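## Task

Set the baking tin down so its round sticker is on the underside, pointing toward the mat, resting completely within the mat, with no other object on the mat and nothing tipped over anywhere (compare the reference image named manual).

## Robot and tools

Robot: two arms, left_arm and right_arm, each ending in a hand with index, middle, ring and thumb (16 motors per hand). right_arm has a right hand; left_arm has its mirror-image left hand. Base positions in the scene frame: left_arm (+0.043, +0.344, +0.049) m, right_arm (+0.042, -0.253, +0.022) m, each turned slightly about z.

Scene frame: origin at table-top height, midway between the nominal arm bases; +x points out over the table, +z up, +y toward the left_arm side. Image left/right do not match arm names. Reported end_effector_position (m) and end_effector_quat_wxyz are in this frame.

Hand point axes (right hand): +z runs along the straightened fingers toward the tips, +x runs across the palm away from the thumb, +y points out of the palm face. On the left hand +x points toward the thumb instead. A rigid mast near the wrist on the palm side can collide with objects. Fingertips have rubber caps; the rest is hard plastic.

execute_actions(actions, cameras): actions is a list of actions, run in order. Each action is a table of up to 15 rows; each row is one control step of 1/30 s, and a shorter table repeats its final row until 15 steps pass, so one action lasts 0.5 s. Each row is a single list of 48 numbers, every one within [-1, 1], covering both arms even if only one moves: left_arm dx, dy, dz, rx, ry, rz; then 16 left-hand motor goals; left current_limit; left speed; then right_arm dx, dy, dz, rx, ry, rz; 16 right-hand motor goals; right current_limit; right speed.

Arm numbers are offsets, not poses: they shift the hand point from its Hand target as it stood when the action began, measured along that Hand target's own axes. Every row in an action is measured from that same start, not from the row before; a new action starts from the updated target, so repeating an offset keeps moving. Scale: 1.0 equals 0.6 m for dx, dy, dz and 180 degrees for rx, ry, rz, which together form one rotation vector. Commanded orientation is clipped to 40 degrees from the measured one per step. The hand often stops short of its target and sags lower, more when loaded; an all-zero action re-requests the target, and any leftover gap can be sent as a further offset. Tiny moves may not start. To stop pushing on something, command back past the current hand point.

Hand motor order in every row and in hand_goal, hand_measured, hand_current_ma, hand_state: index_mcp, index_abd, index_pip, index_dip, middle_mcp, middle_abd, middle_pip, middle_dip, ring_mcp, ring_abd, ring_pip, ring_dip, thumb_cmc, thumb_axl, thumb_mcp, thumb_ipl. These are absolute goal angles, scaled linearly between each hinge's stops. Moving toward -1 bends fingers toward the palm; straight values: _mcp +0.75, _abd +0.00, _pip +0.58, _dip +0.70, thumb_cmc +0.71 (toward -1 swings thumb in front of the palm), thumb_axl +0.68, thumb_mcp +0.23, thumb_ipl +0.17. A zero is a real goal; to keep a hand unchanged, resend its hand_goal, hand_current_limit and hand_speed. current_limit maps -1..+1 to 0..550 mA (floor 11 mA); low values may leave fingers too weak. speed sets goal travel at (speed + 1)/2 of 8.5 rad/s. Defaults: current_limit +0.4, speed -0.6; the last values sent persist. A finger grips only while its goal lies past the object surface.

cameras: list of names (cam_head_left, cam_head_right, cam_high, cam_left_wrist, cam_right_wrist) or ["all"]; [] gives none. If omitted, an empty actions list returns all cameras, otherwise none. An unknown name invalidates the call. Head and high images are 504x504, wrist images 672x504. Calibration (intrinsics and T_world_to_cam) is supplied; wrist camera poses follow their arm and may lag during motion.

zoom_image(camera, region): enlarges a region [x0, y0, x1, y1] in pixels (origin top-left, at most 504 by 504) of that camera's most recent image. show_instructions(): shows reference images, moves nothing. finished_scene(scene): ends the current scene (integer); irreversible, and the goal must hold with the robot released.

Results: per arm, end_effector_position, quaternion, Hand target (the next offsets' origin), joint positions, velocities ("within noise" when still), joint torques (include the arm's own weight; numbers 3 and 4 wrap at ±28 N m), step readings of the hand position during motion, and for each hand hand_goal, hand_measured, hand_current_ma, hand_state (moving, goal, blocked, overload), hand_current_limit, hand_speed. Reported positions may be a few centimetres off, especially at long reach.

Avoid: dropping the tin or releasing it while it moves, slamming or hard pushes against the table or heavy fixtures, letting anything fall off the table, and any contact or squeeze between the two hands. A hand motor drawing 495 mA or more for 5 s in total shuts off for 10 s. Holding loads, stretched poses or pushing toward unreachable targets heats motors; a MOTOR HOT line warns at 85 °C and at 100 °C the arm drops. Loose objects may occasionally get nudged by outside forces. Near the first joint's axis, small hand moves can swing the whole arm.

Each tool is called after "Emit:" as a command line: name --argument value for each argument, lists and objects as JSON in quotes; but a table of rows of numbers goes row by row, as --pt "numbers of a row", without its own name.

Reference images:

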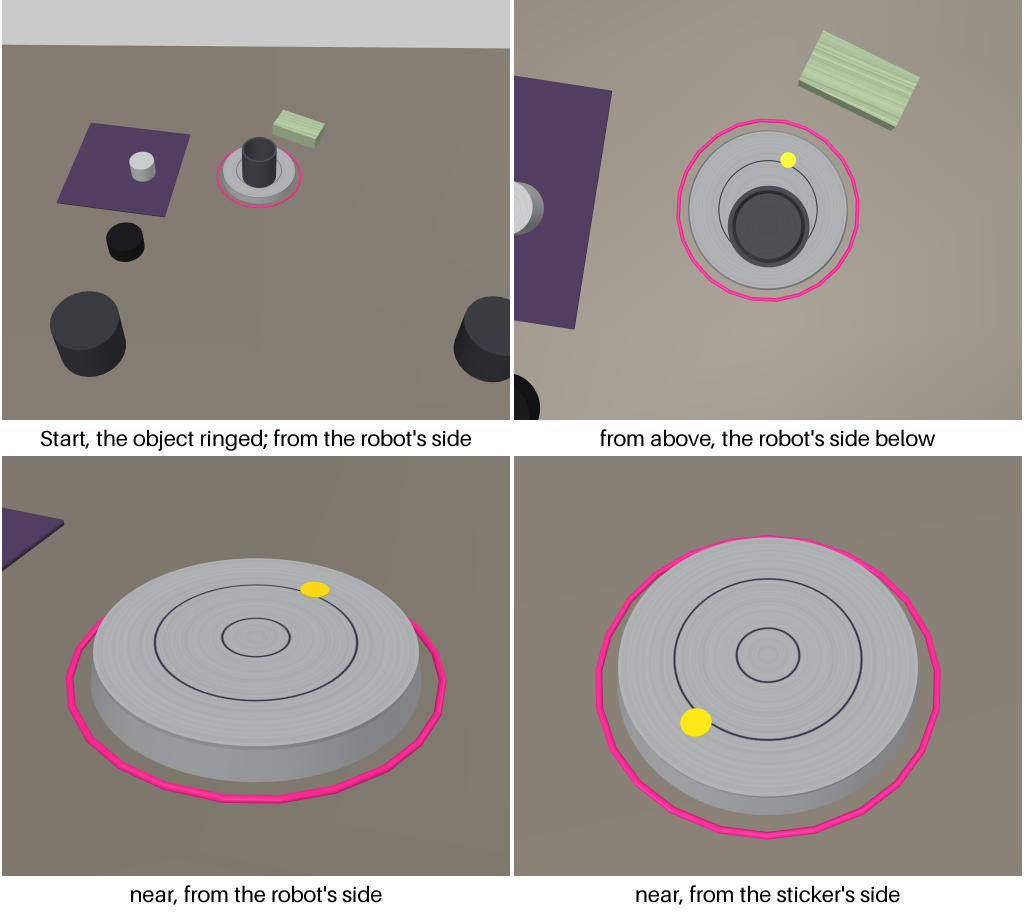

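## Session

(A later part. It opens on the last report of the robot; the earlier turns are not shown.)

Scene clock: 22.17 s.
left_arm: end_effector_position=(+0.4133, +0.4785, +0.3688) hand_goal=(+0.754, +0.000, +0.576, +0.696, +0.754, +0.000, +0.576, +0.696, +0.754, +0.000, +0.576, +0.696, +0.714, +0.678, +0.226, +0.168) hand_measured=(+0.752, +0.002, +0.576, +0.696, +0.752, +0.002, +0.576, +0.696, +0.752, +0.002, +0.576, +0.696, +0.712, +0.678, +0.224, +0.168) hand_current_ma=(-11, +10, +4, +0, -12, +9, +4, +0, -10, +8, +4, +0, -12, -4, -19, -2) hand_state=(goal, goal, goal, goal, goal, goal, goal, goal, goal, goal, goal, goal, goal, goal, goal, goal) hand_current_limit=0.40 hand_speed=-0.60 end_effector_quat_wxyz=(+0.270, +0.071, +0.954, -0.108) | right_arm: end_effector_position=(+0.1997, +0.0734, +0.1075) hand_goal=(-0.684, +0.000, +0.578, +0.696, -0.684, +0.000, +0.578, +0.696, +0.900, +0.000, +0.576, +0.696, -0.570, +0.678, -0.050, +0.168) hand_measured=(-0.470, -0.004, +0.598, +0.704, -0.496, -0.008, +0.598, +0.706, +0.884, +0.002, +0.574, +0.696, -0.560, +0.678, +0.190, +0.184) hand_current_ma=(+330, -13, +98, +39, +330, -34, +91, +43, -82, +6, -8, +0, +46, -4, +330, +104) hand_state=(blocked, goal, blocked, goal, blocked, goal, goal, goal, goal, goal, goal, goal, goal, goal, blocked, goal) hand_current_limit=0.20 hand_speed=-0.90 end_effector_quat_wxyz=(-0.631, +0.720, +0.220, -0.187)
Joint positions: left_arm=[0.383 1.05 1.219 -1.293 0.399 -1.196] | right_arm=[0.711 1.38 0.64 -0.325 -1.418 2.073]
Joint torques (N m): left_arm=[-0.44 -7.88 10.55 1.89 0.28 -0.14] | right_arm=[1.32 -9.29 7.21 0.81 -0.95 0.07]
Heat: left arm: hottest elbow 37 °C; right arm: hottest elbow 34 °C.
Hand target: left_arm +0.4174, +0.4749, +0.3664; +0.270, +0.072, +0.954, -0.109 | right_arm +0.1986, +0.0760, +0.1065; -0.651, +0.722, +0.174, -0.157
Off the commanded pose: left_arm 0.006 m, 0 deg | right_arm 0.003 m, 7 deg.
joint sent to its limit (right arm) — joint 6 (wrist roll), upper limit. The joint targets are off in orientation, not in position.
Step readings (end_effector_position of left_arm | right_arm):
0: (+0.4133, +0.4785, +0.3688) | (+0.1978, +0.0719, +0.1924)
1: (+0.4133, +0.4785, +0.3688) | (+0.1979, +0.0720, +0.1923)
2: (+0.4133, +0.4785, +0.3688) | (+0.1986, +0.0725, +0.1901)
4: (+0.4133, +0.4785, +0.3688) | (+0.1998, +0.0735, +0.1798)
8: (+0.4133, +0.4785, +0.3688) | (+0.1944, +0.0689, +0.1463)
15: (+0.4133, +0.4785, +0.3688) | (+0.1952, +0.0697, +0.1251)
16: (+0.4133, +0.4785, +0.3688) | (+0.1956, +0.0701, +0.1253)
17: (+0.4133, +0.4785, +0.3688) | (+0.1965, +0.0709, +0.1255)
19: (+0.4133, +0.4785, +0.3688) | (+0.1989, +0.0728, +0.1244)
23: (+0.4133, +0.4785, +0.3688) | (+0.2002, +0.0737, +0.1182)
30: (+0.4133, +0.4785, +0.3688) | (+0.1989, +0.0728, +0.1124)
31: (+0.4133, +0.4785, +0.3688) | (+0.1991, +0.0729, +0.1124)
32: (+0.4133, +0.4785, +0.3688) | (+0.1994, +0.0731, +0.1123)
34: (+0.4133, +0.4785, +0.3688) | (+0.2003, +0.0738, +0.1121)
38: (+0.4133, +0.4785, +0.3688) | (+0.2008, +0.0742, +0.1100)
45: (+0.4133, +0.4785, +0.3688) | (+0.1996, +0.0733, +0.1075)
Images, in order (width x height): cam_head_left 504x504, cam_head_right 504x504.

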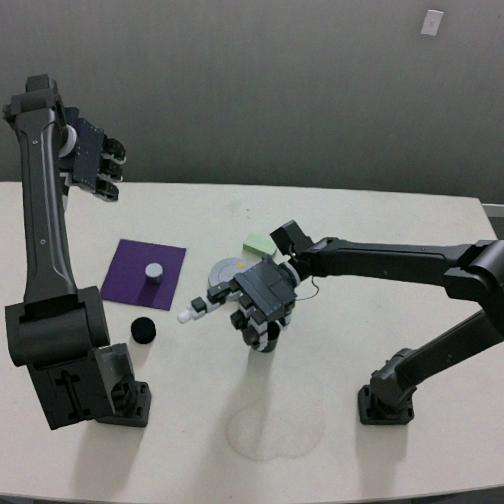

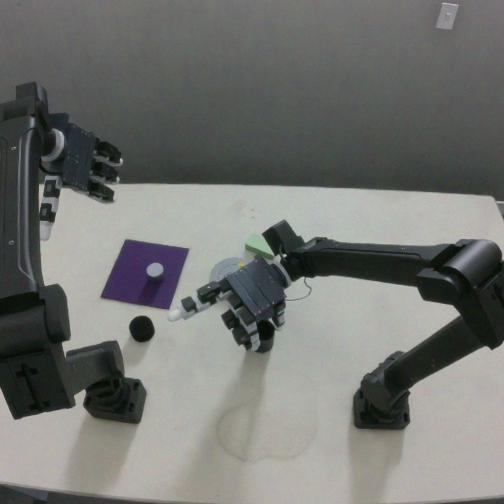

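Emit:
execute_actions --actions '[[[0,0,0,0,0,0,0.754,0,0.576,0.696,0.754,0,0.576,0.696,0.754,0,0.576,0.696,0.714,0.678,0.226,0.168,0.4,-0.6,0,0.01,0.001,0,0,0,-0.6,0,0.577,0.696,-0.6,0,0.577,0.696,0.9,0,0.576,0.696,-0.571,0.678,0.05,0.168,0.2,-0.9]],[[0,0,0,0,0,0,0.754,0,0.576,0.696,0.754,0,0.576,0.696,0.754,0,0.576,0.696,0.714,0.678,0.226,0.168,0.4,-0.6,0,0,0,0,0,0,-0.35,0,0.577,0.696,-0.35,0,0.577,0.696,0.9,0,0.576,0.696,-0.571,0.678,0.25,0.168,0.2,-0.9]],[[0,0,0,0,0,0,0.754,0,0.576,0.696,0.754,0,0.576,0.696,0.754,0,0.576,0.696,0.714,0.678,0.226,0.168,0.4,-0.6,0,0,0,0,0,0,-0.2,0,0.577,0.696,-0.2,0,0.577,0.696,0.9,0,0.576,0.696,-0.571,0.678,0.4,0.168,0.2,-0.8]],[[0,0,0,0,0,0,0.754,0,0.576,0.696,0.754,0,0.576,0.696,0.754,0,0.576,0.696,0.714,0.678,0.226,0.168,0.4,-0.6,0,-0.1,-0.011,0,0,0,-0.2,0,0.577,0.696,-0.2,0,0.577,0.696,0.9,0,0.576,0.696,-0.571,0.678,0.4,0.168,0.4,-0.6]],[[0,0,0,0,0,0,0.754,0,0.576,0.696,0.754,0,0.576,0.696,0.754,0,0.576,0.696,0.714,0.678,0.226,0.168,0.4,-0.6,0,-0.15,-0.015,0,0,0,-0.2,0,0.577,0.696,-0.2,0,0.577,0.696,0.9,0,0.576,0.696,-0.571,0.678,0.4,0.168,0.4,-0.6]],[[0.091,-0.108,0.131,0,0,0,0.754,0,0.576,0.696,0.754,0,0.576,0.696,0.754,0,0.576,0.696,0.714,0.678,0.226,0.168,0.4,-0.6,-0.014,0.031,-0.3,0,0,0,0.754,0,0.109,0.333,0.754,0,0.109,0.333,0.9,0,0.576,0.696,-0.571,0.678,0.584,-0.211,0.4,-0.6]],[[0.091,-0.108,0.131,0,0,0,0.754,0,0.576,0.696,0.754,0,0.576,0.696,0.754,0,0.576,0.696,0.714,0.678,0.226,0.168,0.4,-0.6,-0.014,0.031,-0.3,0,0,0,0.754,0,0.109,0.333,0.754,0,0.109,0.333,0.9,0,0.576,0.696,-0.571,0.678,0.584,-0.211,0.4,-0.6]]]' --cameras '["cam_head_left","cam_head_right","cam_high"]'

Emit:
zoom_image --camera "cam_head_left" --region '[120, 200, 300, 380]'

Emit:
zoom_image --camera "cam_high" --region '[210, 140, 400, 330]'

Scene clock: 27.60 s.
left_arm: end_effector_position=(+0.3723, +0.3252, +0.1962) hand_goal=(+0.754, +0.000, +0.576, +0.696, +0.754, +0.000, +0.576, +0.696, +0.754, +0.000, +0.576, +0.696, +0.714, +0.678, +0.226, +0.168) hand_measured=(+0.752, +0.002, +0.576, +0.696, +0.750, +0.002, +0.576, +0.696, +0.750, +0.002, +0.576, +0.696, +0.712, +0.678, +0.224, +0.168) hand_current_ma=(-16, +10, +3, +0, -18, +9, +3, +0, -17, +8, +2, +0, -12, -4, -19, -2) hand_state=(goal, goal, goal, goal, goal, goal, goal, goal, goal, goal, goal, goal, goal, goal, goal, goal) hand_current_limit=0.40 hand_speed=-0.60 end_effector_quat_wxyz=(+0.263, +0.072, +0.956, -0.108) | right_arm: end_effector_position=(+0.3359, -0.2489, +0.2348) hand_goal=(+0.754, +0.000, +0.110, +0.334, +0.754, +0.000, +0.110, +0.334, +0.900, +0.000, +0.576, +0.696, -0.570, +0.678, +0.584, -0.210) hand_measured=(+0.736, +0.002, +0.110, +0.336, +0.736, -0.002, +0.110, +0.336, +0.884, +0.002, +0.574, +0.696, -0.570, +0.678, +0.580, -0.208) hand_current_ma=(-85, +5, +4, +12, -87, -7, +3, +13, -82, +4, -8, +0, -1, -4, -28, +10) hand_state=(goal, goal, goal, goal, goal, goal, goal, goal, goal, goal, goal, goal, goal, goal, goal, goal) hand_current_limit=0.40 hand_speed=-0.60 end_effector_quat_wxyz=(-0.543, +0.828, -0.123, +0.064)
Joint positions: left_arm=[-0.171 0.912 0.673 -0.768 0.124 -1.692] | right_arm=[-0.353 1.232 1.021 -1.667 -1.135 1.265]
Joint torques (N m): left_arm=[-0.15 -4.78 12.05 2.15 -0.12 -0.09] | right_arm=[2.02 -9.23 12.59 -0.92 -0.82 -0.23]
Heat: left arm: hottest elbow 37 °C; right arm: hottest elbow 34 °C.
Hand target: left_arm +0.3784, +0.3194, +0.1998; +0.270, +0.072, +0.954, -0.109 | right_arm +0.3485, -0.2540, +0.2511; -0.642, +0.753, +0.095, -0.102
Off the commanded pose: left_arm 0.009 m, 1 deg | right_arm 0.021 m, 46 deg; orientation clipped.
joint sent to its limit (right arm) — joint 4 (wrist pitch), lower limit. The joint targets are off in orientation, not in position.
Step readings (end_effector_position of left_arm | right_arm):
0: (+0.4133, +0.4785, +0.3688) | (+0.1998, +0.0734, +0.1075)
1: (+0.4133, +0.4785, +0.3688) | (+0.1998, +0.0734, +0.1075)
2: (+0.4133, +0.4785, +0.3688) | (+0.2000, +0.0736, +0.1074)
4: (+0.4133, +0.4785, +0.3688) | (+0.2005, +0.0740, +0.1066)
8: (+0.4133, +0.4785, +0.3688) | (+0.2012, +0.0745, +0.1053)
15: (+0.4133, +0.4785, +0.3688) | (+0.2014, +0.0747, +0.1052)
16: (+0.4133, +0.4785, +0.3688) | (+0.2014, +0.0747, +0.1050)
17: (+0.4133, +0.4785, +0.3688) | (+0.2014, +0.0747, +0.1050)
19: (+0.4133, +0.4785, +0.3688) | (+0.2014, +0.0747, +0.1051)
23: (+0.4133, +0.4785, +0.3688) | (+0.2016, +0.0748, +0.1047)
30: (+0.4133, +0.4785, +0.3688) | (+0.2002, +0.0737, +0.1029)
31: (+0.4133, +0.4785, +0.3688) | (+0.2001, +0.0737, +0.1028)
32: (+0.4133, +0.4785, +0.3688) | (+0.2001, +0.0737, +0.1028)
34: (+0.4133, +0.4785, +0.3688) | (+0.2001, +0.0737, +0.1028)
38: (+0.4133, +0.4785, +0.3688) | (+0.2001, +0.0737, +0.1028)
45: (+0.4133, +0.4785, +0.3688) | (+0.2001, +0.0737, +0.1028)
46: (+0.4133, +0.4785, +0.3688) | (+0.2001, +0.0737, +0.1028)
47: (+0.4133, +0.4785, +0.3688) | (+0.1985, +0.0725, +0.1028)
49: (+0.4133, +0.4785, +0.3688) | (+0.1927, +0.0683, +0.1064)
53: (+0.4133, +0.4785, +0.3688) | (+0.1852, +0.0631, +0.1248)
60: (+0.4133, +0.4785, +0.3688) | (+0.1890, +0.0663, +0.1450)
61: (+0.4133, +0.4785, +0.3688) | (+0.1887, +0.0661, +0.1453)
62: (+0.4133, +0.4785, +0.3688) | (+0.1871, +0.0648, +0.1479)
64: (+0.4133, +0.4785, +0.3688) | (+0.1840, +0.0625, +0.1587)
68: (+0.4133, +0.4785, +0.3688) | (+0.1875, +0.0658, +0.2030)
75: (+0.4133, +0.4785, +0.3688) | (+0.1919, +0.0687, +0.2389)
76: (+0.4131, +0.4781, +0.3672) | (+0.1915, +0.0680, +0.2386)
77: (+0.4138, +0.4767, +0.3626) | (+0.1923, +0.0637, +0.2388)
79: (+0.4126, +0.4634, +0.3449) | (+0.2031, +0.0449, +0.2388)
83: (+0.3933, +0.4173, +0.2885) | (+0.2446, -0.0192, +0.2336)
90: (+0.3944, +0.4014, +0.2728) | (+0.2659, -0.0728, +0.2434)
91: (+0.3950, +0.4014, +0.2741) | (+0.2658, -0.0765, +0.2429)
92: (+0.3960, +0.3989, +0.2724) | (+0.2687, -0.0844, +0.2406)
94: (+0.3962, +0.3858, +0.2624) | (+0.2812, -0.1113, +0.2333)
98: (+0.3763, +0.3422, +0.2156) | (+0.3077, -0.1880, +0.2259)
105: (+0.3713, +0.3265, +0.1951) | (+0.3274, -0.2389, +0.2402)
Images, in order (width x height): cam_head_left 504x504, cam_head_right 504x504, cam_high 504x504.

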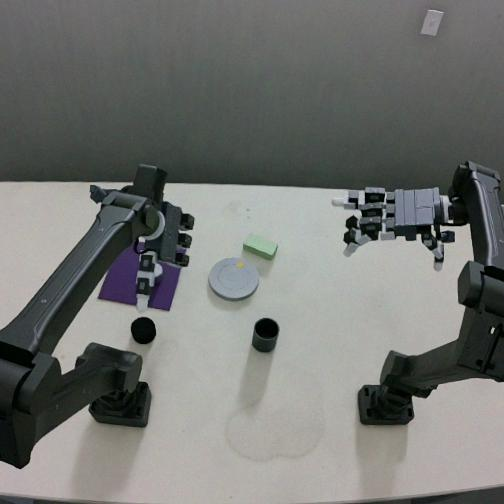

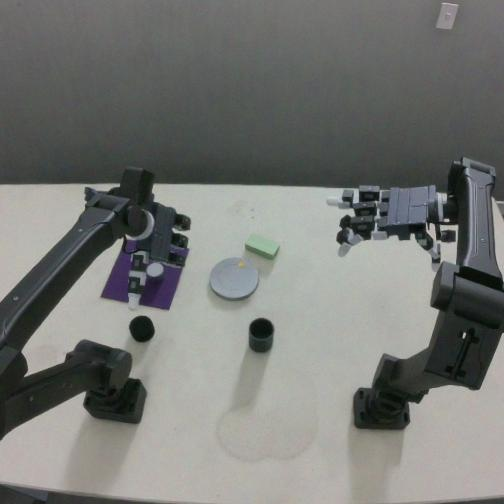

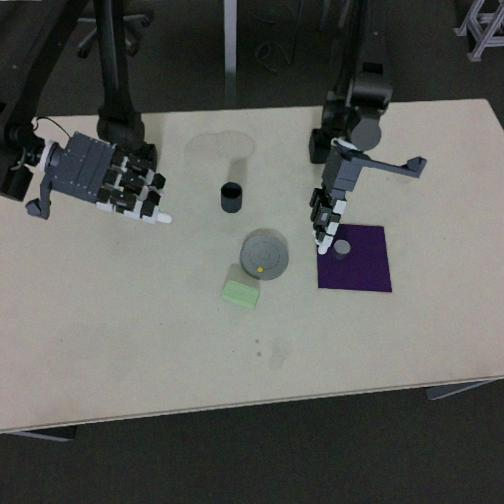

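Scaled by 2.800 from the camera's 504x504 image, which has a finer 720x720 frame.

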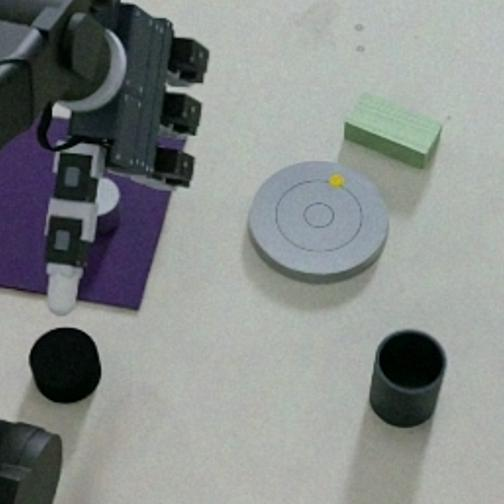

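Scaled by 2.653 from the camera's 504x504 image, which has a finer 720x720 frame.

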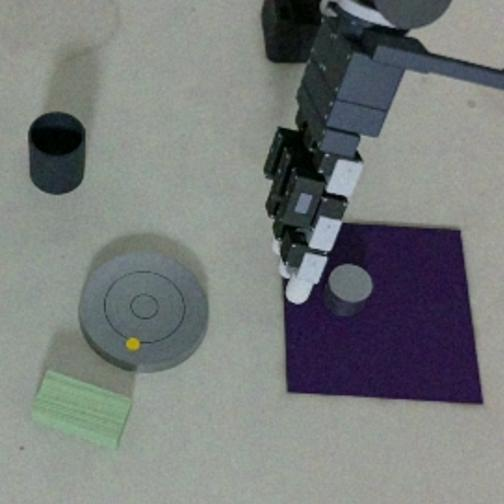

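Emit:
execute_actions --actions '[[[0.079,0.025,0.123,0,0,0,0.754,0,0.576,0.696,0.754,0,0.576,0.696,0.754,0,0.576,0.696,0.714,0.678,0.226,0.168,0.4,-0.6,0,0,0,0,0,0,0.754,0,0.109,0.333,0.754,0,0.109,0.333,0.9,0,0.576,0.696,-0.571,0.678,0.584,-0.211,0.4,-0.6]],[[-0.0046,-0.0563,0.0144,0,0,0,0.754,0,0.576,0.696,0.754,0,0.576,0.696,0.754,0,0.576,0.696,0.714,0.678,0.226,0.168,0.4,-0.6,0,0,0,0,0,0,0.754,0,0.109,0.333,0.754,0,0.109,0.333,0.9,0,0.576,0.696,-0.571,0.678,0.584,-0.211,0.4,-0.6]]]' --cameras '["cam_head_left","cam_high"]'

Emit:
zoom_image --camera "cam_head_left" --region '[130, 200, 280, 350]'

Emit:
zoom_image --camera "cam_high" --region '[220, 180, 370, 330]'

Scene clock: 29.47 s.
left_arm: end_effector_position=(+0.3675, +0.2985, +0.1119) hand_goal=(+0.754, +0.000, +0.576, +0.696, +0.754, +0.000, +0.576, +0.696, +0.754, +0.000, +0.576, +0.696, +0.714, +0.678, +0.226, +0.168) hand_measured=(+0.692, +0.000, +0.538, +0.672, +0.750, +0.002, +0.576, +0.696, +0.750, +0.002, +0.576, +0.696, +0.712, +0.678, +0.222, +0.168) hand_current_ma=(-330, +1, -192, -124, -22, +12, +2, +0, -20, +12, +2, +0, -13, -4, -22, -2) hand_state=(blocked, goal, blocked, blocked, goal, goal, goal, goal, goal, goal, goal, goal, goal, goal, goal, goal) hand_current_limit=0.40 hand_speed=-0.60 end_effector_quat_wxyz=(+0.268, +0.070, +0.956, -0.098) | right_arm: end_effector_position=(+0.3368, -0.2519, +0.2309) hand_goal=(+0.754, +0.000, +0.110, +0.334, +0.754, +0.000, +0.110, +0.334, +0.900, +0.000, +0.576, +0.696, -0.570, +0.678, +0.584, -0.210) hand_measured=(+0.738, +0.002, +0.110, +0.336, +0.738, -0.002, +0.110, +0.336, +0.884, +0.002, +0.574, +0.696, -0.570, +0.678, +0.580, -0.208) hand_current_ma=(-79, +5, +4, +12, -80, -7, +3, +13, -82, +4, -8, +0, -1, -4, -28, +10) hand_state=(goal, goal, goal, goal, goal, goal, goal, goal, goal, goal, goal, goal, goal, goal, goal, goal) hand_current_limit=0.40 hand_speed=-0.60 end_effector_quat_wxyz=(-0.504, +0.858, -0.076, +0.055)
Joint positions: left_arm=[-0.292 1.043 0.5 -0.45 0.036 -1.793] | right_arm=[-0.307 1.232 1.044 -1.667 -1.04 1.224]
Joint torques (N m): left_arm=[-1.14 -3.08 11.93 2.47 0.38 -0.24] | right_arm=[2.08 -10.23 12.57 -0.84 -0.76 -0.23]
Heat: left arm: hottest elbow 37 °C; right arm: hottest elbow 34 °C.
Hand target: left_arm +0.3783, +0.2843, +0.1109; +0.270, +0.072, +0.954, -0.109 | right_arm +0.3486, -0.2540, +0.2512; -0.642, +0.754, +0.095, -0.102
Off the commanded pose: left_arm 0.018 m, 1 deg | right_arm 0.024 m, 33 deg.
joint sent to its limit (right arm) — joint 4 (wrist pitch), lower limit. The joint targets are off in orientation, not in position.
Step readings (end_effector_position of left_arm | right_arm):
0: (+0.3723, +0.3252, +0.1962) | (+0.3360, -0.2489, +0.2348)
1: (+0.3725, +0.3251, +0.1958) | (+0.3359, -0.2492, +0.2347)
2: (+0.3739, +0.3248, +0.1927) | (+0.3351, -0.2503, +0.2337)
4: (+0.3783, +0.3234, +0.1807) | (+0.3341, -0.2529, +0.2319)
8: (+0.3657, +0.3260, +0.1349) | (+0.3356, -0.2517, +0.2324)
15: (+0.3682, +0.3255, +0.1124) | (+0.3363, -0.2510, +0.2315)
16: (+0.3695, +0.3252, +0.1116) | (+0.3364, -0.2512, +0.2314)
17: (+0.3702, +0.3241, +0.1110) | (+0.3364, -0.2513, +0.2313)
19: (+0.3691, +0.3188, +0.1114) | (+0.3366, -0.2515, +0.2312)
23: (+0.3691, +0.3021, +0.1129) | (+0.3367, -0.2517, +0.2311)
30: (+0.3679, +0.2986, +0.1120) | (+0.3368, -0.2518, +0.2309)
Images, in order (width x height): cam_head_left 504x504, cam_high 504x504.

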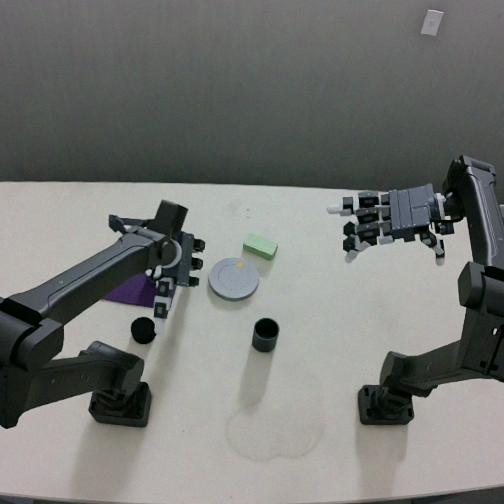

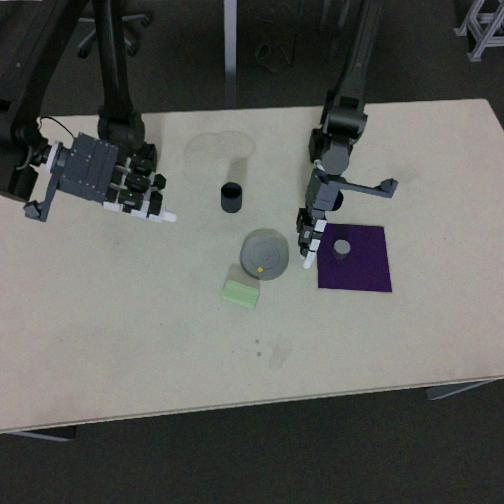

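Scaled by 3.360 from the camera's 504x504 image, which has a finer 720x720 frame.

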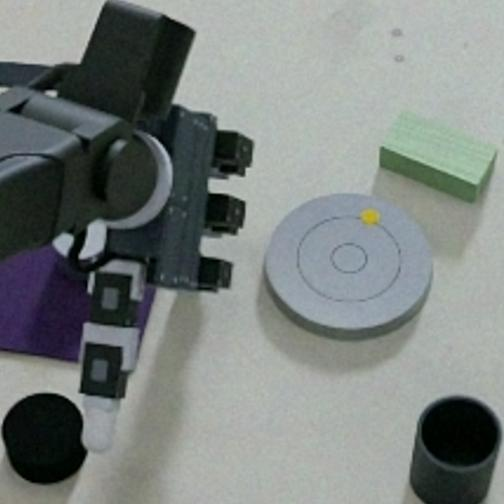

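Scaled by 3.360 from the camera's 504x504 image, which has a finer 720x720 frame.

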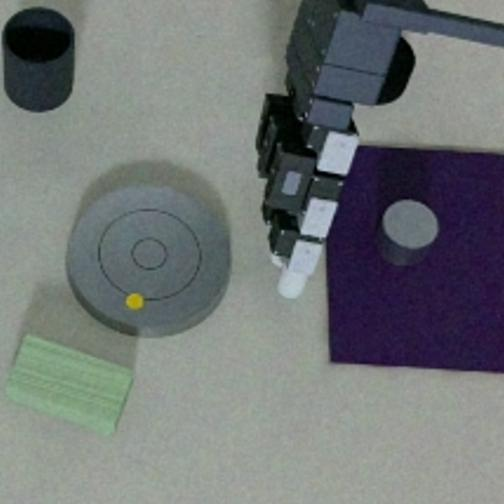

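Emit:
execute_actions --actions '[[[-0.0105,-0.058,0.0055,0,0,0,0.754,0,0.576,0.696,0.754,0,0.576,0.696,0.754,0,0.576,0.696,0.714,0.678,0.226,0.168,0.4,-0.6,0,0,0,0,0,0,0.754,0,0.109,0.333,0.754,0,0.109,0.333,0.9,0,0.576,0.696,-0.571,0.678,0.584,-0.211,0.4,-0.6]],[[-0.0046,-0.0563,0.0144,0,0,0,0.754,0,0.576,0.696,0.754,0,0.576,0.696,0.754,0,0.576,0.696,0.714,0.678,0.226,0.168,0.4,-0.6,0,0,0,0,0,0,0.754,0,0.109,0.333,0.754,0,0.109,0.333,0.9,0,0.576,0.696,-0.571,0.678,0.584,-0.211,0.4,-0.6]],[[-0.0046,-0.0563,0.0144,0,0,0,0.754,0,0.576,0.696,0.754,0,0.576,0.696,0.754,0,0.576,0.696,0.714,0.678,0.226,0.168,0.4,-0.6,0,0,0,0,0,0,0.754,0,0.109,0.333,0.754,0,0.109,0.333,0.9,0,0.576,0.696,-0.571,0.678,0.584,-0.211,0.4,-0.6]]]' --cameras '["cam_head_left","cam_high"]'

Emit:
zoom_image --camera "cam_high" --region '[200, 180, 350, 330]'

Scene clock: 31.83 s.
left_arm: end_effector_position=(+0.3688, +0.1999, +0.1135) hand_goal=(+0.754, +0.000, +0.576, +0.696, +0.754, +0.000, +0.576, +0.696, +0.754, +0.000, +0.576, +0.696, +0.714, +0.678, +0.226, +0.168) hand_measured=(+0.662, -0.022, +0.530, +0.668, +0.750, +0.002, +0.576, +0.696, +0.750, +0.002, +0.576, +0.696, +0.712, +0.678, +0.222, +0.168) hand_current_ma=(-385, -98, -229, -143, -20, +12, +2, +0, -19, +12, +2, +0, -13, -4, -22, -2) hand_state=(blocked, blocked, blocked, blocked, goal, goal, goal, goal, goal, goal, goal, goal, goal, goal, goal, goal) hand_current_limit=0.40 hand_speed=-0.60 end_effector_quat_wxyz=(+0.266, +0.073, +0.957, -0.092) | right_arm: end_effector_position=(+0.3368, -0.2518, +0.2308) hand_goal=(+0.754, +0.000, +0.110, +0.334, +0.754, +0.000, +0.110, +0.334, +0.900, +0.000, +0.576, +0.696, -0.570, +0.678, +0.584, -0.210) hand_measured=(+0.738, +0.002, +0.110, +0.336, +0.738, -0.002, +0.110, +0.336, +0.884, +0.002, +0.574, +0.696, -0.570, +0.678, +0.580, -0.208) hand_current_ma=(-79, +5, +4, +12, -80, -7, +3, +13, -82, +4, -8, +0, -1, -4, -28, +10) hand_state=(goal, goal, goal, goal, goal, goal, goal, goal, goal, goal, goal, goal, goal, goal, goal, goal) hand_current_limit=0.40 hand_speed=-0.60 end_effector_quat_wxyz=(-0.504, +0.859, -0.076, +0.054)
Joint positions: left_arm=[-0.6 1.211 0.623 -0.427 -0.136 -2.044] | right_arm=[-0.307 1.232 1.044 -1.667 -1.04 1.224]
Joint torques (N m): left_arm=[-1.61 -5.83 12.78 2.18 0.31 -0.24] | right_arm=[1.96 -10.29 12.59 -0.87 -0.77 -0.22]
Heat: left arm: hottest elbow 37 °C; right arm: hottest elbow 34 °C.
Hand target: left_arm +0.3784, +0.1795, +0.1175; +0.270, +0.072, +0.954, -0.109 | right_arm +0.3486, -0.2540, +0.2511; -0.642, +0.754, +0.095, -0.102
Off the commanded pose: left_arm 0.023 m, 2 deg | right_arm 0.024 m, 33 deg.
joint sent to its limit (right arm) — joint 4 (wrist pitch), lower limit. The joint targets are off in orientation, not in position.
Step readings (end_effector_position of left_arm | right_arm):
0: (+0.3675, +0.2985, +0.1119) | (+0.3368, -0.2519, +0.2309)
1: (+0.3675, +0.2985, +0.1121) | (+0.3368, -0.2519, +0.2309)
2: (+0.3675, +0.2978, +0.1127) | (+0.3368, -0.2519, +0.2309)
4: (+0.3677, +0.2909, +0.1137) | (+0.3368, -0.2519, +0.2308)
8: (+0.3688, +0.2702, +0.1129) | (+0.3368, -0.2518, +0.2308)
15: (+0.3683, +0.2651, +0.1124) | (+0.3368, -0.2518, +0.2308)
16: (+0.3682, +0.2651, +0.1125) | (+0.3368, -0.2518, +0.2308)
17: (+0.3681, +0.2645, +0.1128) | (+0.3368, -0.2518, +0.2308)
19: (+0.3679, +0.2586, +0.1143) | (+0.3368, -0.2518, +0.2308)
23: (+0.3684, +0.2378, +0.1135) | (+0.3368, -0.2518, +0.2308)
30: (+0.3686, +0.2330, +0.1132) | (+0.3368, -0.2518, +0.2308)
31: (+0.3685, +0.2330, +0.1134) | (+0.3368, -0.2518, +0.2308)
32: (+0.3685, +0.2321, +0.1138) | (+0.3368, -0.2518, +0.2308)
34: (+0.3683, +0.2261, +0.1149) | (+0.3368, -0.2518, +0.2308)
38: (+0.3688, +0.2058, +0.1141) | (+0.3368, -0.2518, +0.2308)
45: (+0.3692, +0.1998, +0.1137) | (+0.3368, -0.2518, +0.2308)
Images, in order (width x height): cam_head_left 504x504, cam_high 504x504.

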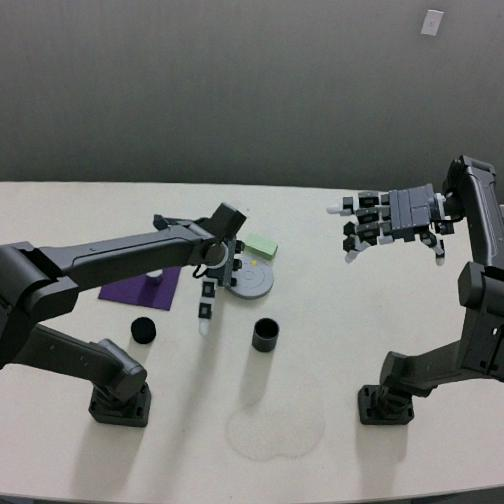

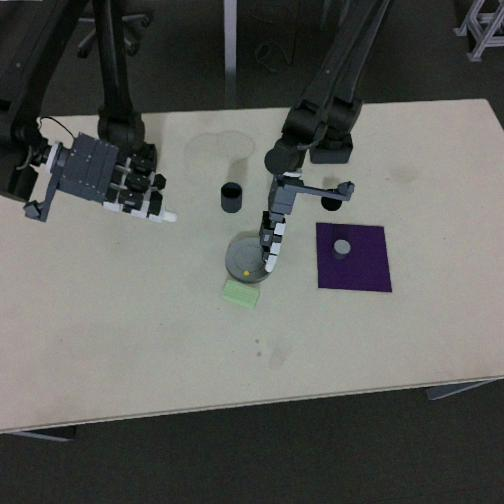

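Scaled by 3.360 from the camera's 504x504 image, which has a finer 720x720 frame.

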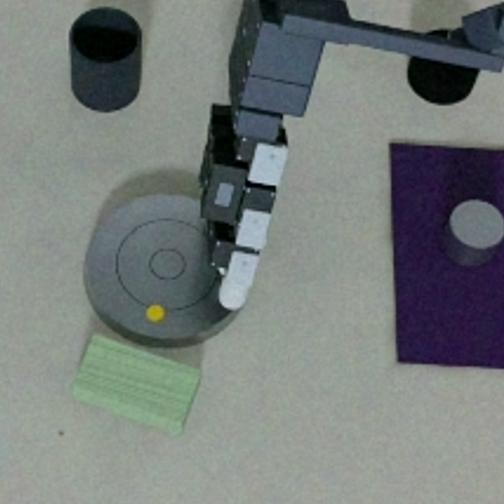

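Emit:
execute_actions --actions '[[[-0.0191,-0.0526,0.0236,0,0,0,0.754,0,0.576,0.696,0.754,0,0.576,0.696,0.754,0,0.576,0.696,0.714,0.678,0.226,0.168,0.4,-0.6,0,0,0,0,0,0,0.754,0,0.109,0.333,0.754,0,0.109,0.333,0.9,0,0.576,0.696,-0.571,0.678,0.584,-0.211,0.4,-0.6]],[[-0.0156,-0.0536,0.0211,0,0,0,0.754,0,0.576,0.696,0.754,0,0.576,0.696,0.754,0,0.576,0.696,0.714,0.678,0.226,0.168,0.4,-0.6,0,0,0,0,0,0,0.754,0,0.109,0.333,0.754,0,0.109,0.333,0.9,0,0.576,0.696,-0.571,0.678,0.584,-0.211,0.4,-0.6]],[[-0.0046,-0.0563,0.0144,0,0,0,0.754,0,0.576,0.696,0.754,0,0.576,0.696,0.754,0,0.576,0.696,0.714,0.678,0.226,0.168,0.4,-0.6,0,0,0,0,0,0,0.754,0,0.109,0.333,0.754,0,0.109,0.333,0.9,0,0.576,0.696,-0.571,0.678,0.584,-0.211,0.4,-0.6]]]' --cameras '["cam_head_left","cam_high"]'

Emit:
zoom_image --camera "cam_high" --region '[170, 180, 320, 330]'

Scene clock: 34.13 s.
left_arm: end_effector_position=(+0.3896, +0.0985, +0.1148) hand_goal=(+0.754, +0.000, +0.576, +0.696, +0.754, +0.000, +0.576, +0.696, +0.754, +0.000, +0.576, +0.696, +0.714, +0.678, +0.226, +0.168) hand_measured=(+0.584, -0.018, +0.528, +0.666, +0.750, +0.002, +0.576, +0.696, +0.750, +0.002, +0.576, +0.696, +0.712, +0.678, +0.222, +0.168) hand_current_ma=(-385, -75, -245, -151, -20, +12, +2, +0, -19, +12, +2, +0, -13, -4, -22, -2) hand_state=(blocked, goal, blocked, blocked, goal, goal, goal, goal, goal, goal, goal, goal, goal, goal, goal, goal) hand_current_limit=0.40 hand_speed=-0.60 end_effector_quat_wxyz=(+0.266, +0.129, +0.950, -0.100) | right_arm: end_effector_position=(+0.3368, -0.2518, +0.2308) hand_goal=(+0.754, +0.000, +0.110, +0.334, +0.754, +0.000, +0.110, +0.334, +0.900, +0.000, +0.576, +0.696, -0.570, +0.678, +0.584, -0.210) hand_measured=(+0.738, +0.002, +0.110, +0.336, +0.738, -0.002, +0.110, +0.336, +0.884, +0.002, +0.574, +0.696, -0.570, +0.678, +0.580, -0.208) hand_current_ma=(-79, +5, +4, +12, -80, -7, +3, +13, -82, +4, -8, +0, -1, -4, -28, +10) hand_state=(goal, goal, goal, goal, goal, goal, goal, goal, goal, goal, goal, goal, goal, goal, goal, goal) hand_current_limit=0.40 hand_speed=-0.60 end_effector_quat_wxyz=(-0.504, +0.859, -0.076, +0.054)
Joint positions: left_arm=[-0.771 1.418 0.809 -0.413 -0.183 -2.086] | right_arm=[-0.307 1.232 1.044 -1.667 -1.04 1.224]
Joint torques (N m): left_arm=[-0.03 -8.47 12.85 2.25 0.13 -0.21] | right_arm=[2.08 -10.29 12.6 -0.88 -0.76 -0.21]
Heat: left arm: hottest elbow 37 °C; right arm: hottest elbow 35 °C.
Hand target: left_arm +0.3969, +0.0748, +0.1171; +0.270, +0.072, +0.954, -0.109 | right_arm +0.3486, -0.2540, +0.2511; -0.642, +0.754, +0.095, -0.102
Off the commanded pose: left_arm 0.025 m, 7 deg | right_arm 0.024 m, 33 deg.
joint sent to its limit (left arm) — joint 6 (wrist roll), lower limit. The joint targets are off in orientation, not in position.
joint sent to its limit (right arm) — joint 4 (wrist pitch), lower limit. The joint targets are off in orientation, not in position.
Step readings (end_effector_position of left_arm | right_arm):
0: (+0.3688, +0.1999, +0.1135) | (+0.3368, -0.2518, +0.2308)
1: (+0.3689, +0.1997, +0.1136) | (+0.3368, -0.2518, +0.2308)
2: (+0.3692, +0.1987, +0.1138) | (+0.3368, -0.2518, +0.2308)
4: (+0.3711, +0.1917, +0.1151) | (+0.3368, -0.2518, +0.2308)
8: (+0.3767, +0.1724, +0.1147) | (+0.3368, -0.2518, +0.2308)
15: (+0.3789, +0.1673, +0.1146) | (+0.3368, -0.2518, +0.2308)
16: (+0.3790, +0.1670, +0.1148) | (+0.3368, -0.2518, +0.2308)
17: (+0.3794, +0.1660, +0.1148) | (+0.3368, -0.2518, +0.2308)
19: (+0.3806, +0.1593, +0.1153) | (+0.3368, -0.2518, +0.2308)
23: (+0.3851, +0.1402, +0.1148) | (+0.3368, -0.2518, +0.2308)
30: (+0.3877, +0.1335, +0.1149) | (+0.3368, -0.2518, +0.2308)
31: (+0.3877, +0.1333, +0.1149) | (+0.3368, -0.2518, +0.2308)
32: (+0.3879, +0.1323, +0.1151) | (+0.3368, -0.2518, +0.2308)
34: (+0.3880, +0.1265, +0.1154) | (+0.3368, -0.2518, +0.2308)
38: (+0.3888, +0.1069, +0.1149) | (+0.3368, -0.2518, +0.2308)
45: (+0.3896, +0.0984, +0.1148) | (+0.3368, -0.2518, +0.2308)
Images, in order (width x height): cam_head_left 504x504, cam_high 504x504.

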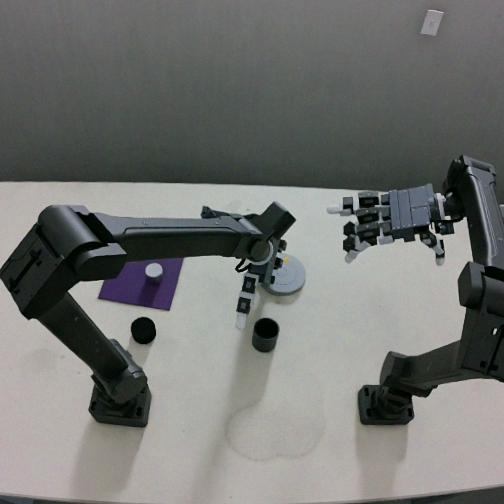

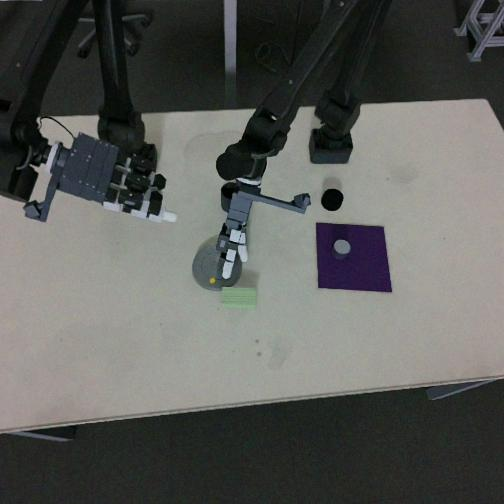

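Scaled by 3.360 from the camera's 504x504 image, which has a finer 720x720 frame.

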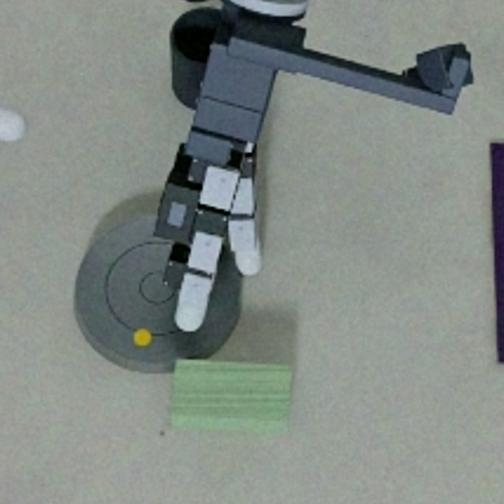

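Emit:
execute_actions --actions '[[[-0.0885,-0.028,-0.138,0,0,0,0.754,0,0.576,0.696,0.754,0,0.576,0.696,0.754,0,0.576,0.696,0.714,0.678,0.226,0.168,0.4,-0.6,0,0,0,0,0,0,0.644,0,0.109,0.333,0.644,0,0.109,0.333,0.9,0,0.576,0.696,-0.571,0.678,0.562,-0.211,0.4,-0.6]],[[0.017,0.209,-0.0535,0,0,0,0.754,0,0.576,0.696,0.754,0,0.576,0.696,0.754,0,0.576,0.696,0.714,0.678,0.226,0.168,0.4,-0.6,0,0,0,0,0,0,0.644,0,0.109,0.333,0.644,0,0.109,0.333,0.9,0,0.576,0.696,-0.571,0.678,0.562,-0.211,0.4,-0.6]],[[0.017,0.209,-0.0535,0,0,0,0.754,0,0.576,0.696,0.754,0,0.576,0.696,0.754,0,0.576,0.696,0.714,0.678,0.226,0.168,0.4,-0.6,0.114,0.0425,0.19,-0.0165,0.03,0.0015,0.644,0,0.109,0.333,0.644,0,0.109,0.333,0.9,0,0.576,0.696,-0.571,0.678,0.562,-0.211,0.4,-0.6]],[[0.017,0.209,-0.0535,0,0,0,0.754,0,0.576,0.696,0.754,0,0.576,0.696,0.754,0,0.576,0.696,0.714,0.678,0.226,0.168,0.4,-0.6,0.114,0.0425,0.19,-0.0165,0.03,0.0015,0.644,0,0.109,0.333,0.644,0,0.109,0.333,0.9,0,0.576,0.696,-0.571,0.678,0.562,-0.211,0.4,-0.6]],[[0.0885,0.028,0.138,0,0,0,0.754,0,0.576,0.696,0.754,0,0.576,0.696,0.754,0,0.576,0.696,0.714,0.678,0.226,0.168,0.4,-0.6,0,0,0,0,0,0,0.644,0,0.109,0.333,0.644,0,0.109,0.333,0.9,0,0.576,0.696,-0.571,0.678,0.562,-0.211,0.4,-0.6]]]' --cameras '["cam_head_left","cam_head_right","cam_high"]'

Emit:
zoom_image --camera "cam_head_left" --region '[210, 190, 360, 340]'

Emit:
zoom_image --camera "cam_high" --region '[170, 160, 420, 330]'

Scene clock: 39.63 s.
left_arm: end_effector_position=(+0.3884, +0.4570, +0.1137) hand_goal=(+0.754, +0.000, +0.576, +0.696, +0.754, +0.000, +0.576, +0.696, +0.754, +0.000, +0.576, +0.696, +0.714, +0.678, +0.226, +0.168) hand_measured=(+0.754, +0.008, +0.578, +0.696, +0.750, +0.002, +0.576, +0.696, +0.750, +0.002, +0.576, +0.696, +0.712, +0.678, +0.222, +0.168) hand_current_ma=(-2, +34, +9, +0, -23, +12, +2, +0, -23, +12, +1, +0, -7, -4, -22, -2) hand_state=(goal, goal, goal, goal, goal, goal, goal, goal, goal, goal, goal, goal, goal, goal, goal, goal) hand_current_limit=0.40 hand_speed=-0.60 end_effector_quat_wxyz=(+0.261, +0.071, +0.956, -0.114) | right_arm: end_effector_position=(+0.4313, -0.0180, +0.1478) hand_goal=(+0.644, +0.000, +0.110, +0.334, +0.644, +0.000, +0.110, +0.334, +0.900, +0.000, +0.576, +0.696, -0.570, +0.678, +0.562, -0.210) hand_measured=(+0.636, +0.002, +0.110, +0.336, +0.634, -0.002, +0.110, +0.336, +0.884, +0.002, +0.574, +0.696, -0.570, +0.678, +0.560, -0.208) hand_current_ma=(-43, +5, +1, +12, -44, -6, +0, +12, -81, +4, -8, +0, +1, -4, -7, +9) hand_state=(goal, goal, goal, goal, goal, goal, goal, goal, goal, goal, goal, goal, goal, goal, goal, goal) hand_current_limit=0.40 hand_speed=-0.60 end_effector_quat_wxyz=(-0.610, +0.790, +0.044, -0.051)
Joint positions: left_arm=[0.342 1.111 0.572 -0.59 0.388 -1.234] | right_arm=[0.264 1.576 1.066 -0.791 -1.307 1.878]
Joint torques (N m): left_arm=[1.73 -6.07 10.91 1.85 0.4 0.16] | right_arm=[1.96 -16.85 8.03 0.57 -0.93 0.12]
Heat: left arm: hottest elbow 38 °C; right arm: hottest elbow 35 °C.
Hand target: left_arm +0.3967, +0.4643, +0.1168; +0.270, +0.072, +0.954, -0.109 | right_arm +0.4298, -0.0142, +0.1565; -0.608, +0.792, +0.036, -0.029
Off the commanded pose: left_arm 0.012 m, 1 deg | right_arm 0.010 m, 3 deg.
Step readings (end_effector_position of left_arm | right_arm):
0: (+0.3896, +0.0985, +0.1148) | (+0.3368, -0.2518, +0.2308)
1: (+0.3899, +0.0982, +0.1153) | (+0.3368, -0.2518, +0.2308)
2: (+0.3897, +0.0986, +0.1177) | (+0.3368, -0.2518, +0.2308)
4: (+0.3872, +0.1005, +0.1274) | (+0.3368, -0.2519, +0.2307)
8: (+0.3882, +0.0980, +0.1657) | (+0.3368, -0.2520, +0.2307)
15: (+0.3980, +0.0851, +0.2130) | (+0.3368, -0.2520, +0.2307)
16: (+0.3975, +0.0851, +0.2129) | (+0.3368, -0.2520, +0.2307)
17: (+0.3970, +0.0887, +0.2115) | (+0.3368, -0.2520, +0.2307)
19: (+0.3927, +0.1046, +0.2057) | (+0.3368, -0.2520, +0.2307)
23: (+0.3885, +0.1699, +0.2025) | (+0.3368, -0.2520, +0.2307)
30: (+0.3939, +0.2011, +0.2142) | (+0.3368, -0.2520, +0.2307)
31: (+0.3937, +0.2009, +0.2136) | (+0.3371, -0.2511, +0.2310)
32: (+0.3939, +0.2042, +0.2120) | (+0.3393, -0.2450, +0.2327)
34: (+0.3918, +0.2239, +0.2075) | (+0.3469, -0.2192, +0.2355)
38: (+0.3842, +0.2973, +0.2054) | (+0.3521, -0.1594, +0.2195)
45: (+0.3889, +0.3280, +0.2100) | (+0.3586, -0.1320, +0.1856)
46: (+0.3892, +0.3289, +0.2098) | (+0.3605, -0.1312, +0.1858)
47: (+0.3898, +0.3324, +0.2093) | (+0.3652, -0.1260, +0.1867)
49: (+0.3897, +0.3551, +0.2092) | (+0.3817, -0.1056, +0.1878)
53: (+0.3812, +0.4276, +0.2119) | (+0.3990, -0.0507, +0.1738)
60: (+0.3793, +0.4541, +0.1998) | (+0.4078, -0.0167, +0.1372)
61: (+0.3800, +0.4539, +0.1977) | (+0.4099, -0.0166, +0.1362)
62: (+0.3816, +0.4542, +0.1942) | (+0.4121, -0.0164, +0.1356)
64: (+0.3890, +0.4558, +0.1833) | (+0.4174, -0.0162, +0.1354)
68: (+0.3842, +0.4549, +0.1419) | (+0.4274, -0.0160, +0.1377)
75: (+0.3821, +0.4552, +0.1105) | (+0.4358, -0.0169, +0.1471)
Images, in order (width x height): cam_head_left 504x504, cam_head_right 504x504, cam_high 504x504.

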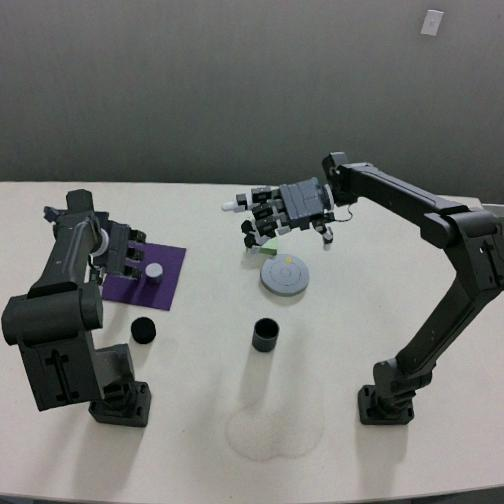

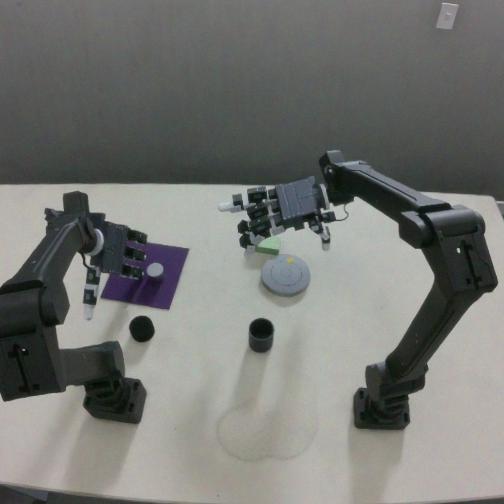

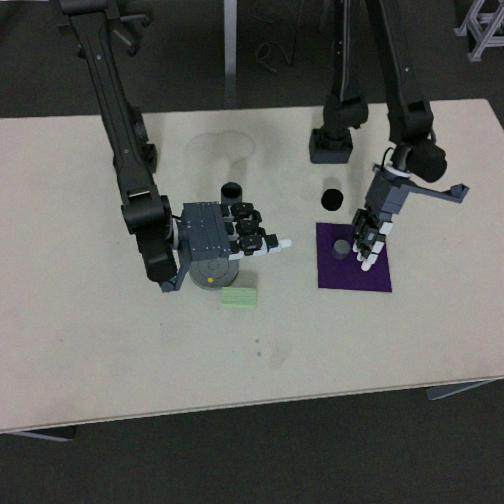

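Scaled by 3.360 from the camera's 504x504 image, which has a finer 720x720 frame.

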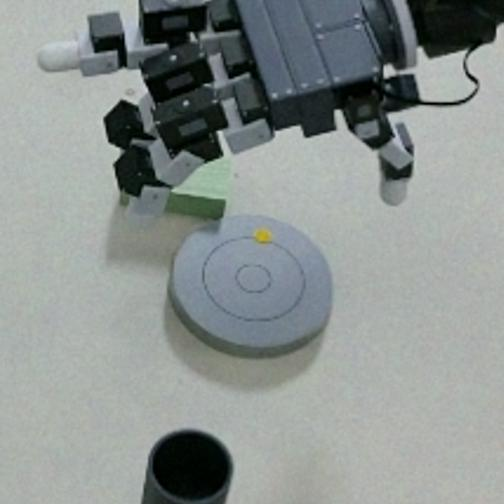

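Scaled by 2.016 from the camera's 504x504 image, which has a finer 720x720 frame.

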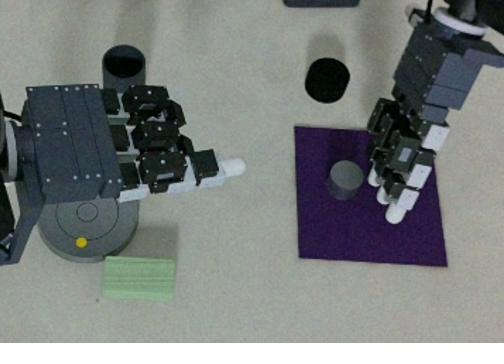

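Emit:
execute_actions --actions '[[[-0.0046,-0.0563,0.0144,0,0,0,0.754,0,0.576,0.696,0.754,0,0.576,0.696,0.754,0,0.576,0.696,0.714,0.678,0.226,0.168,0.4,-0.6,0.002,0.088,0.019,0,0,0,0.644,0,0.109,0.333,0.644,0,0.109,0.333,0.9,0,0.576,0.696,-0.571,0.678,0.562,-0.211,0.4,-0.6]],[[-0.0046,-0.0563,0.0144,0,0,0,0.754,0,0.576,0.696,0.754,0,0.576,0.696,0.754,0,0.576,0.696,0.714,0.678,0.226,0.168,0.4,-0.6,0.002,0.078,0.017,0,0,0,0.644,0,0.109,0.333,0.644,0,0.109,0.333,0.9,0,0.576,0.696,-0.571,0.678,0.562,-0.211,0.4,-0.6]],[[-0.0046,-0.0563,0.0144,0,0,0,0.754,0,0.576,0.696,0.754,0,0.576,0.696,0.754,0,0.576,0.696,0.714,0.678,0.226,0.168,0.4,-0.6,0,0,0,0,0,0,0.644,0,0.109,0.333,0.644,0,0.109,0.333,0.9,0,0.576,0.696,-0.571,0.678,0.562,-0.211,0.4,-0.6]],[[-0.0046,-0.0563,0.0144,0,0,0,0.754,0,0.576,0.696,0.754,0,0.576,0.696,0.754,0,0.576,0.696,0.714,0.678,0.226,0.168,0.4,-0.6,0,0,0,0,0,0,0.644,0,0.109,0.333,0.644,0,0.109,0.333,0.9,0,0.576,0.696,-0.571,0.678,0.562,-0.211,0.4,-0.6]],[[-0.0035,-0.045,0.0117,0,0,0,0.754,0,0.576,0.696,0.754,0,0.576,0.696,0.754,0,0.576,0.696,0.714,0.678,0.226,0.168,0.4,-0.6,0,0,0,0,0,0,0.644,0,0.109,0.333,0.644,0,0.109,0.333,0.9,0,0.576,0.696,-0.571,0.678,0.562,-0.211,0.4,-0.6]]]' --cameras '["cam_head_left","cam_head_right","cam_high"]'

Emit:
zoom_image --camera "cam_head_left" --region '[140, 200, 350, 350]'

Emit:
zoom_image --camera "cam_high" --region '[170, 160, 420, 330]'

Scene clock: 43.77 s.
left_arm: end_effector_position=(+0.3875, +0.3030, +0.1120) hand_goal=(+0.754, +0.000, +0.576, +0.696, +0.754, +0.000, +0.576, +0.696, +0.754, +0.000, +0.576, +0.696, +0.714, +0.678, +0.226, +0.168) hand_measured=(+0.752, +0.002, +0.576, +0.694, +0.750, +0.002, +0.576, +0.696, +0.750, +0.002, +0.576, +0.696, +0.712, +0.678, +0.222, +0.168) hand_current_ma=(-10, +12, -4, -9, -19, +12, +2, +0, -19, +12, +1, +0, -9, -4, -22, -2) hand_state=(goal, goal, goal, goal, goal, goal, goal, goal, goal, goal, goal, goal, goal, goal, goal, goal) hand_current_limit=0.40 hand_speed=-0.60 end_effector_quat_wxyz=(+0.261, +0.073, +0.957, -0.106) | right_arm: end_effector_position=(+0.4290, -0.0196, +0.0511) hand_goal=(+0.644, +0.000, +0.110, +0.334, +0.644, +0.000, +0.110, +0.334, +0.900, +0.000, +0.576, +0.696, -0.570, +0.678, +0.562, -0.210) hand_measured=(+0.636, +0.002, +0.110, +0.336, +0.634, -0.002, +0.110, +0.336, +0.884, +0.002, +0.574, +0.696, -0.570, +0.678, +0.560, -0.208) hand_current_ma=(-43, +5, +1, +12, -44, -6, +0, +12, -81, +4, -8, +0, +1, -4, -7, +9) hand_state=(goal, goal, goal, goal, goal, goal, goal, goal, goal, goal, goal, goal, goal, goal, goal, goal) hand_current_limit=0.40 hand_speed=-0.60 end_effector_quat_wxyz=(-0.607, +0.793, +0.036, -0.032)
Joint positions: left_arm=[-0.238 1.103 0.545 -0.447 0.084 -1.747] | right_arm=[0.264 1.701 0.907 -0.38 -1.284 1.99]
Joint torques (N m): left_arm=[0.32 -6.53 11.45 2.03 -0.08 -0.12] | right_arm=[0.91 -15.74 6.98 0.7 -0.95 0.12]
Heat: left arm: hottest elbow 38 °C; right arm: hottest elbow 35 °C.
Hand target: left_arm +0.3969, +0.2963, +0.1170; +0.270, +0.072, +0.954, -0.109 | right_arm +0.4326, -0.0189, +0.0548; -0.608, +0.792, +0.036, -0.029
Off the commanded pose: left_arm 0.012 m, 1 deg | right_arm 0.005 m, 0 deg.
Step readings (end_effector_position of left_arm | right_arm):
0: (+0.3884, +0.4570, +0.1137) | (+0.4313, -0.0180, +0.1478)
1: (+0.3884, +0.4571, +0.1137) | (+0.4314, -0.0181, +0.1475)
2: (+0.3888, +0.4574, +0.1140) | (+0.4322, -0.0180, +0.1456)
4: (+0.3908, +0.4557, +0.1149) | (+0.4341, -0.0181, +0.1379)
8: (+0.3959, +0.4392, +0.1157) | (+0.4296, -0.0199, +0.1161)
15: (+0.3949, +0.4327, +0.1146) | (+0.4299, -0.0198, +0.1007)
16: (+0.3946, +0.4327, +0.1144) | (+0.4305, -0.0195, +0.1007)
17: (+0.3946, +0.4312, +0.1144) | (+0.4319, -0.0192, +0.0999)
19: (+0.3948, +0.4259, +0.1147) | (+0.4344, -0.0187, +0.0945)
23: (+0.3963, +0.4047, +0.1154) | (+0.4318, -0.0192, +0.0716)
30: (+0.3953, +0.3981, +0.1148) | (+0.4272, -0.0202, +0.0506)
31: (+0.3952, +0.3981, +0.1148) | (+0.4277, -0.0201, +0.0507)
32: (+0.3951, +0.3969, +0.1149) | (+0.4282, -0.0199, +0.0508)
34: (+0.3956, +0.3913, +0.1154) | (+0.4286, -0.0198, +0.0509)
38: (+0.3971, +0.3697, +0.1158) | (+0.4289, -0.0197, +0.0510)
45: (+0.3959, +0.3633, +0.1155) | (+0.4290, -0.0196, +0.0511)
46: (+0.3957, +0.3633, +0.1155) | (+0.4290, -0.0196, +0.0511)
47: (+0.3957, +0.3620, +0.1158) | (+0.4291, -0.0196, +0.0511)
49: (+0.3958, +0.3567, +0.1169) | (+0.4290, -0.0196, +0.0511)
53: (+0.3954, +0.3352, +0.1173) | (+0.4290, -0.0196, +0.0511)
60: (+0.3938, +0.3289, +0.1171) | (+0.4291, -0.0196, +0.0511)
61: (+0.3936, +0.3292, +0.1171) | (+0.4291, -0.0196, +0.0511)
62: (+0.3934, +0.3282, +0.1173) | (+0.4290, -0.0196, +0.0511)
64: (+0.3928, +0.3243, +0.1174) | (+0.4290, -0.0196, +0.0511)
68: (+0.3903, +0.3078, +0.1146) | (+0.4290, -0.0196, +0.0511)
75: (+0.3881, +0.3028, +0.1122) | (+0.4290, -0.0196, +0.0511)
Images, in order (width x height): cam_head_left 504x504, cam_head_right 504x504, cam_high 504x504.

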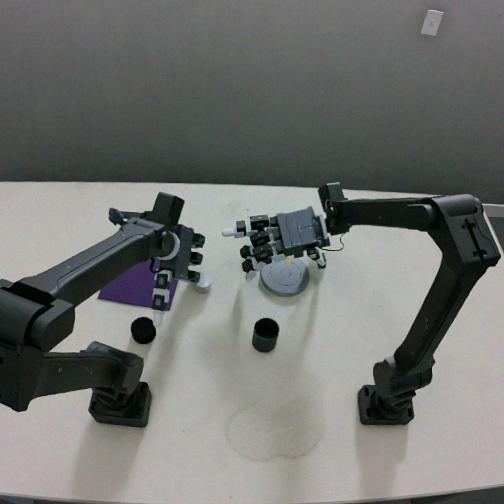

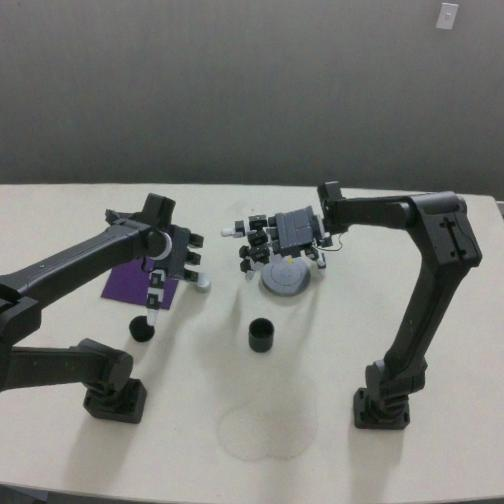

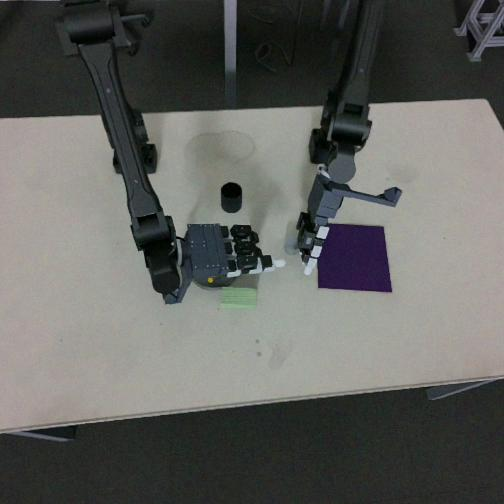

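Scaled by 2.400 from the camera's 504x504 image, which has a finer 720x720 frame.

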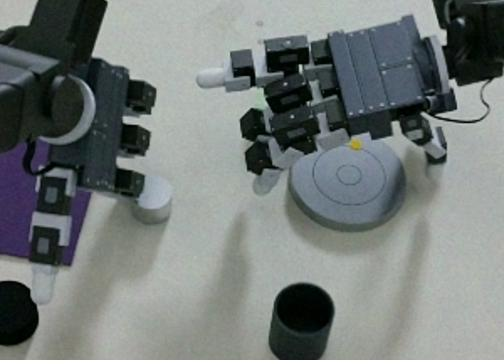

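Scaled by 2.016 from the camera's 504x504 image, which has a finer 720x720 frame.

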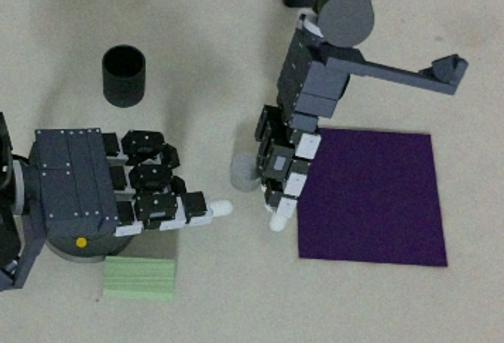

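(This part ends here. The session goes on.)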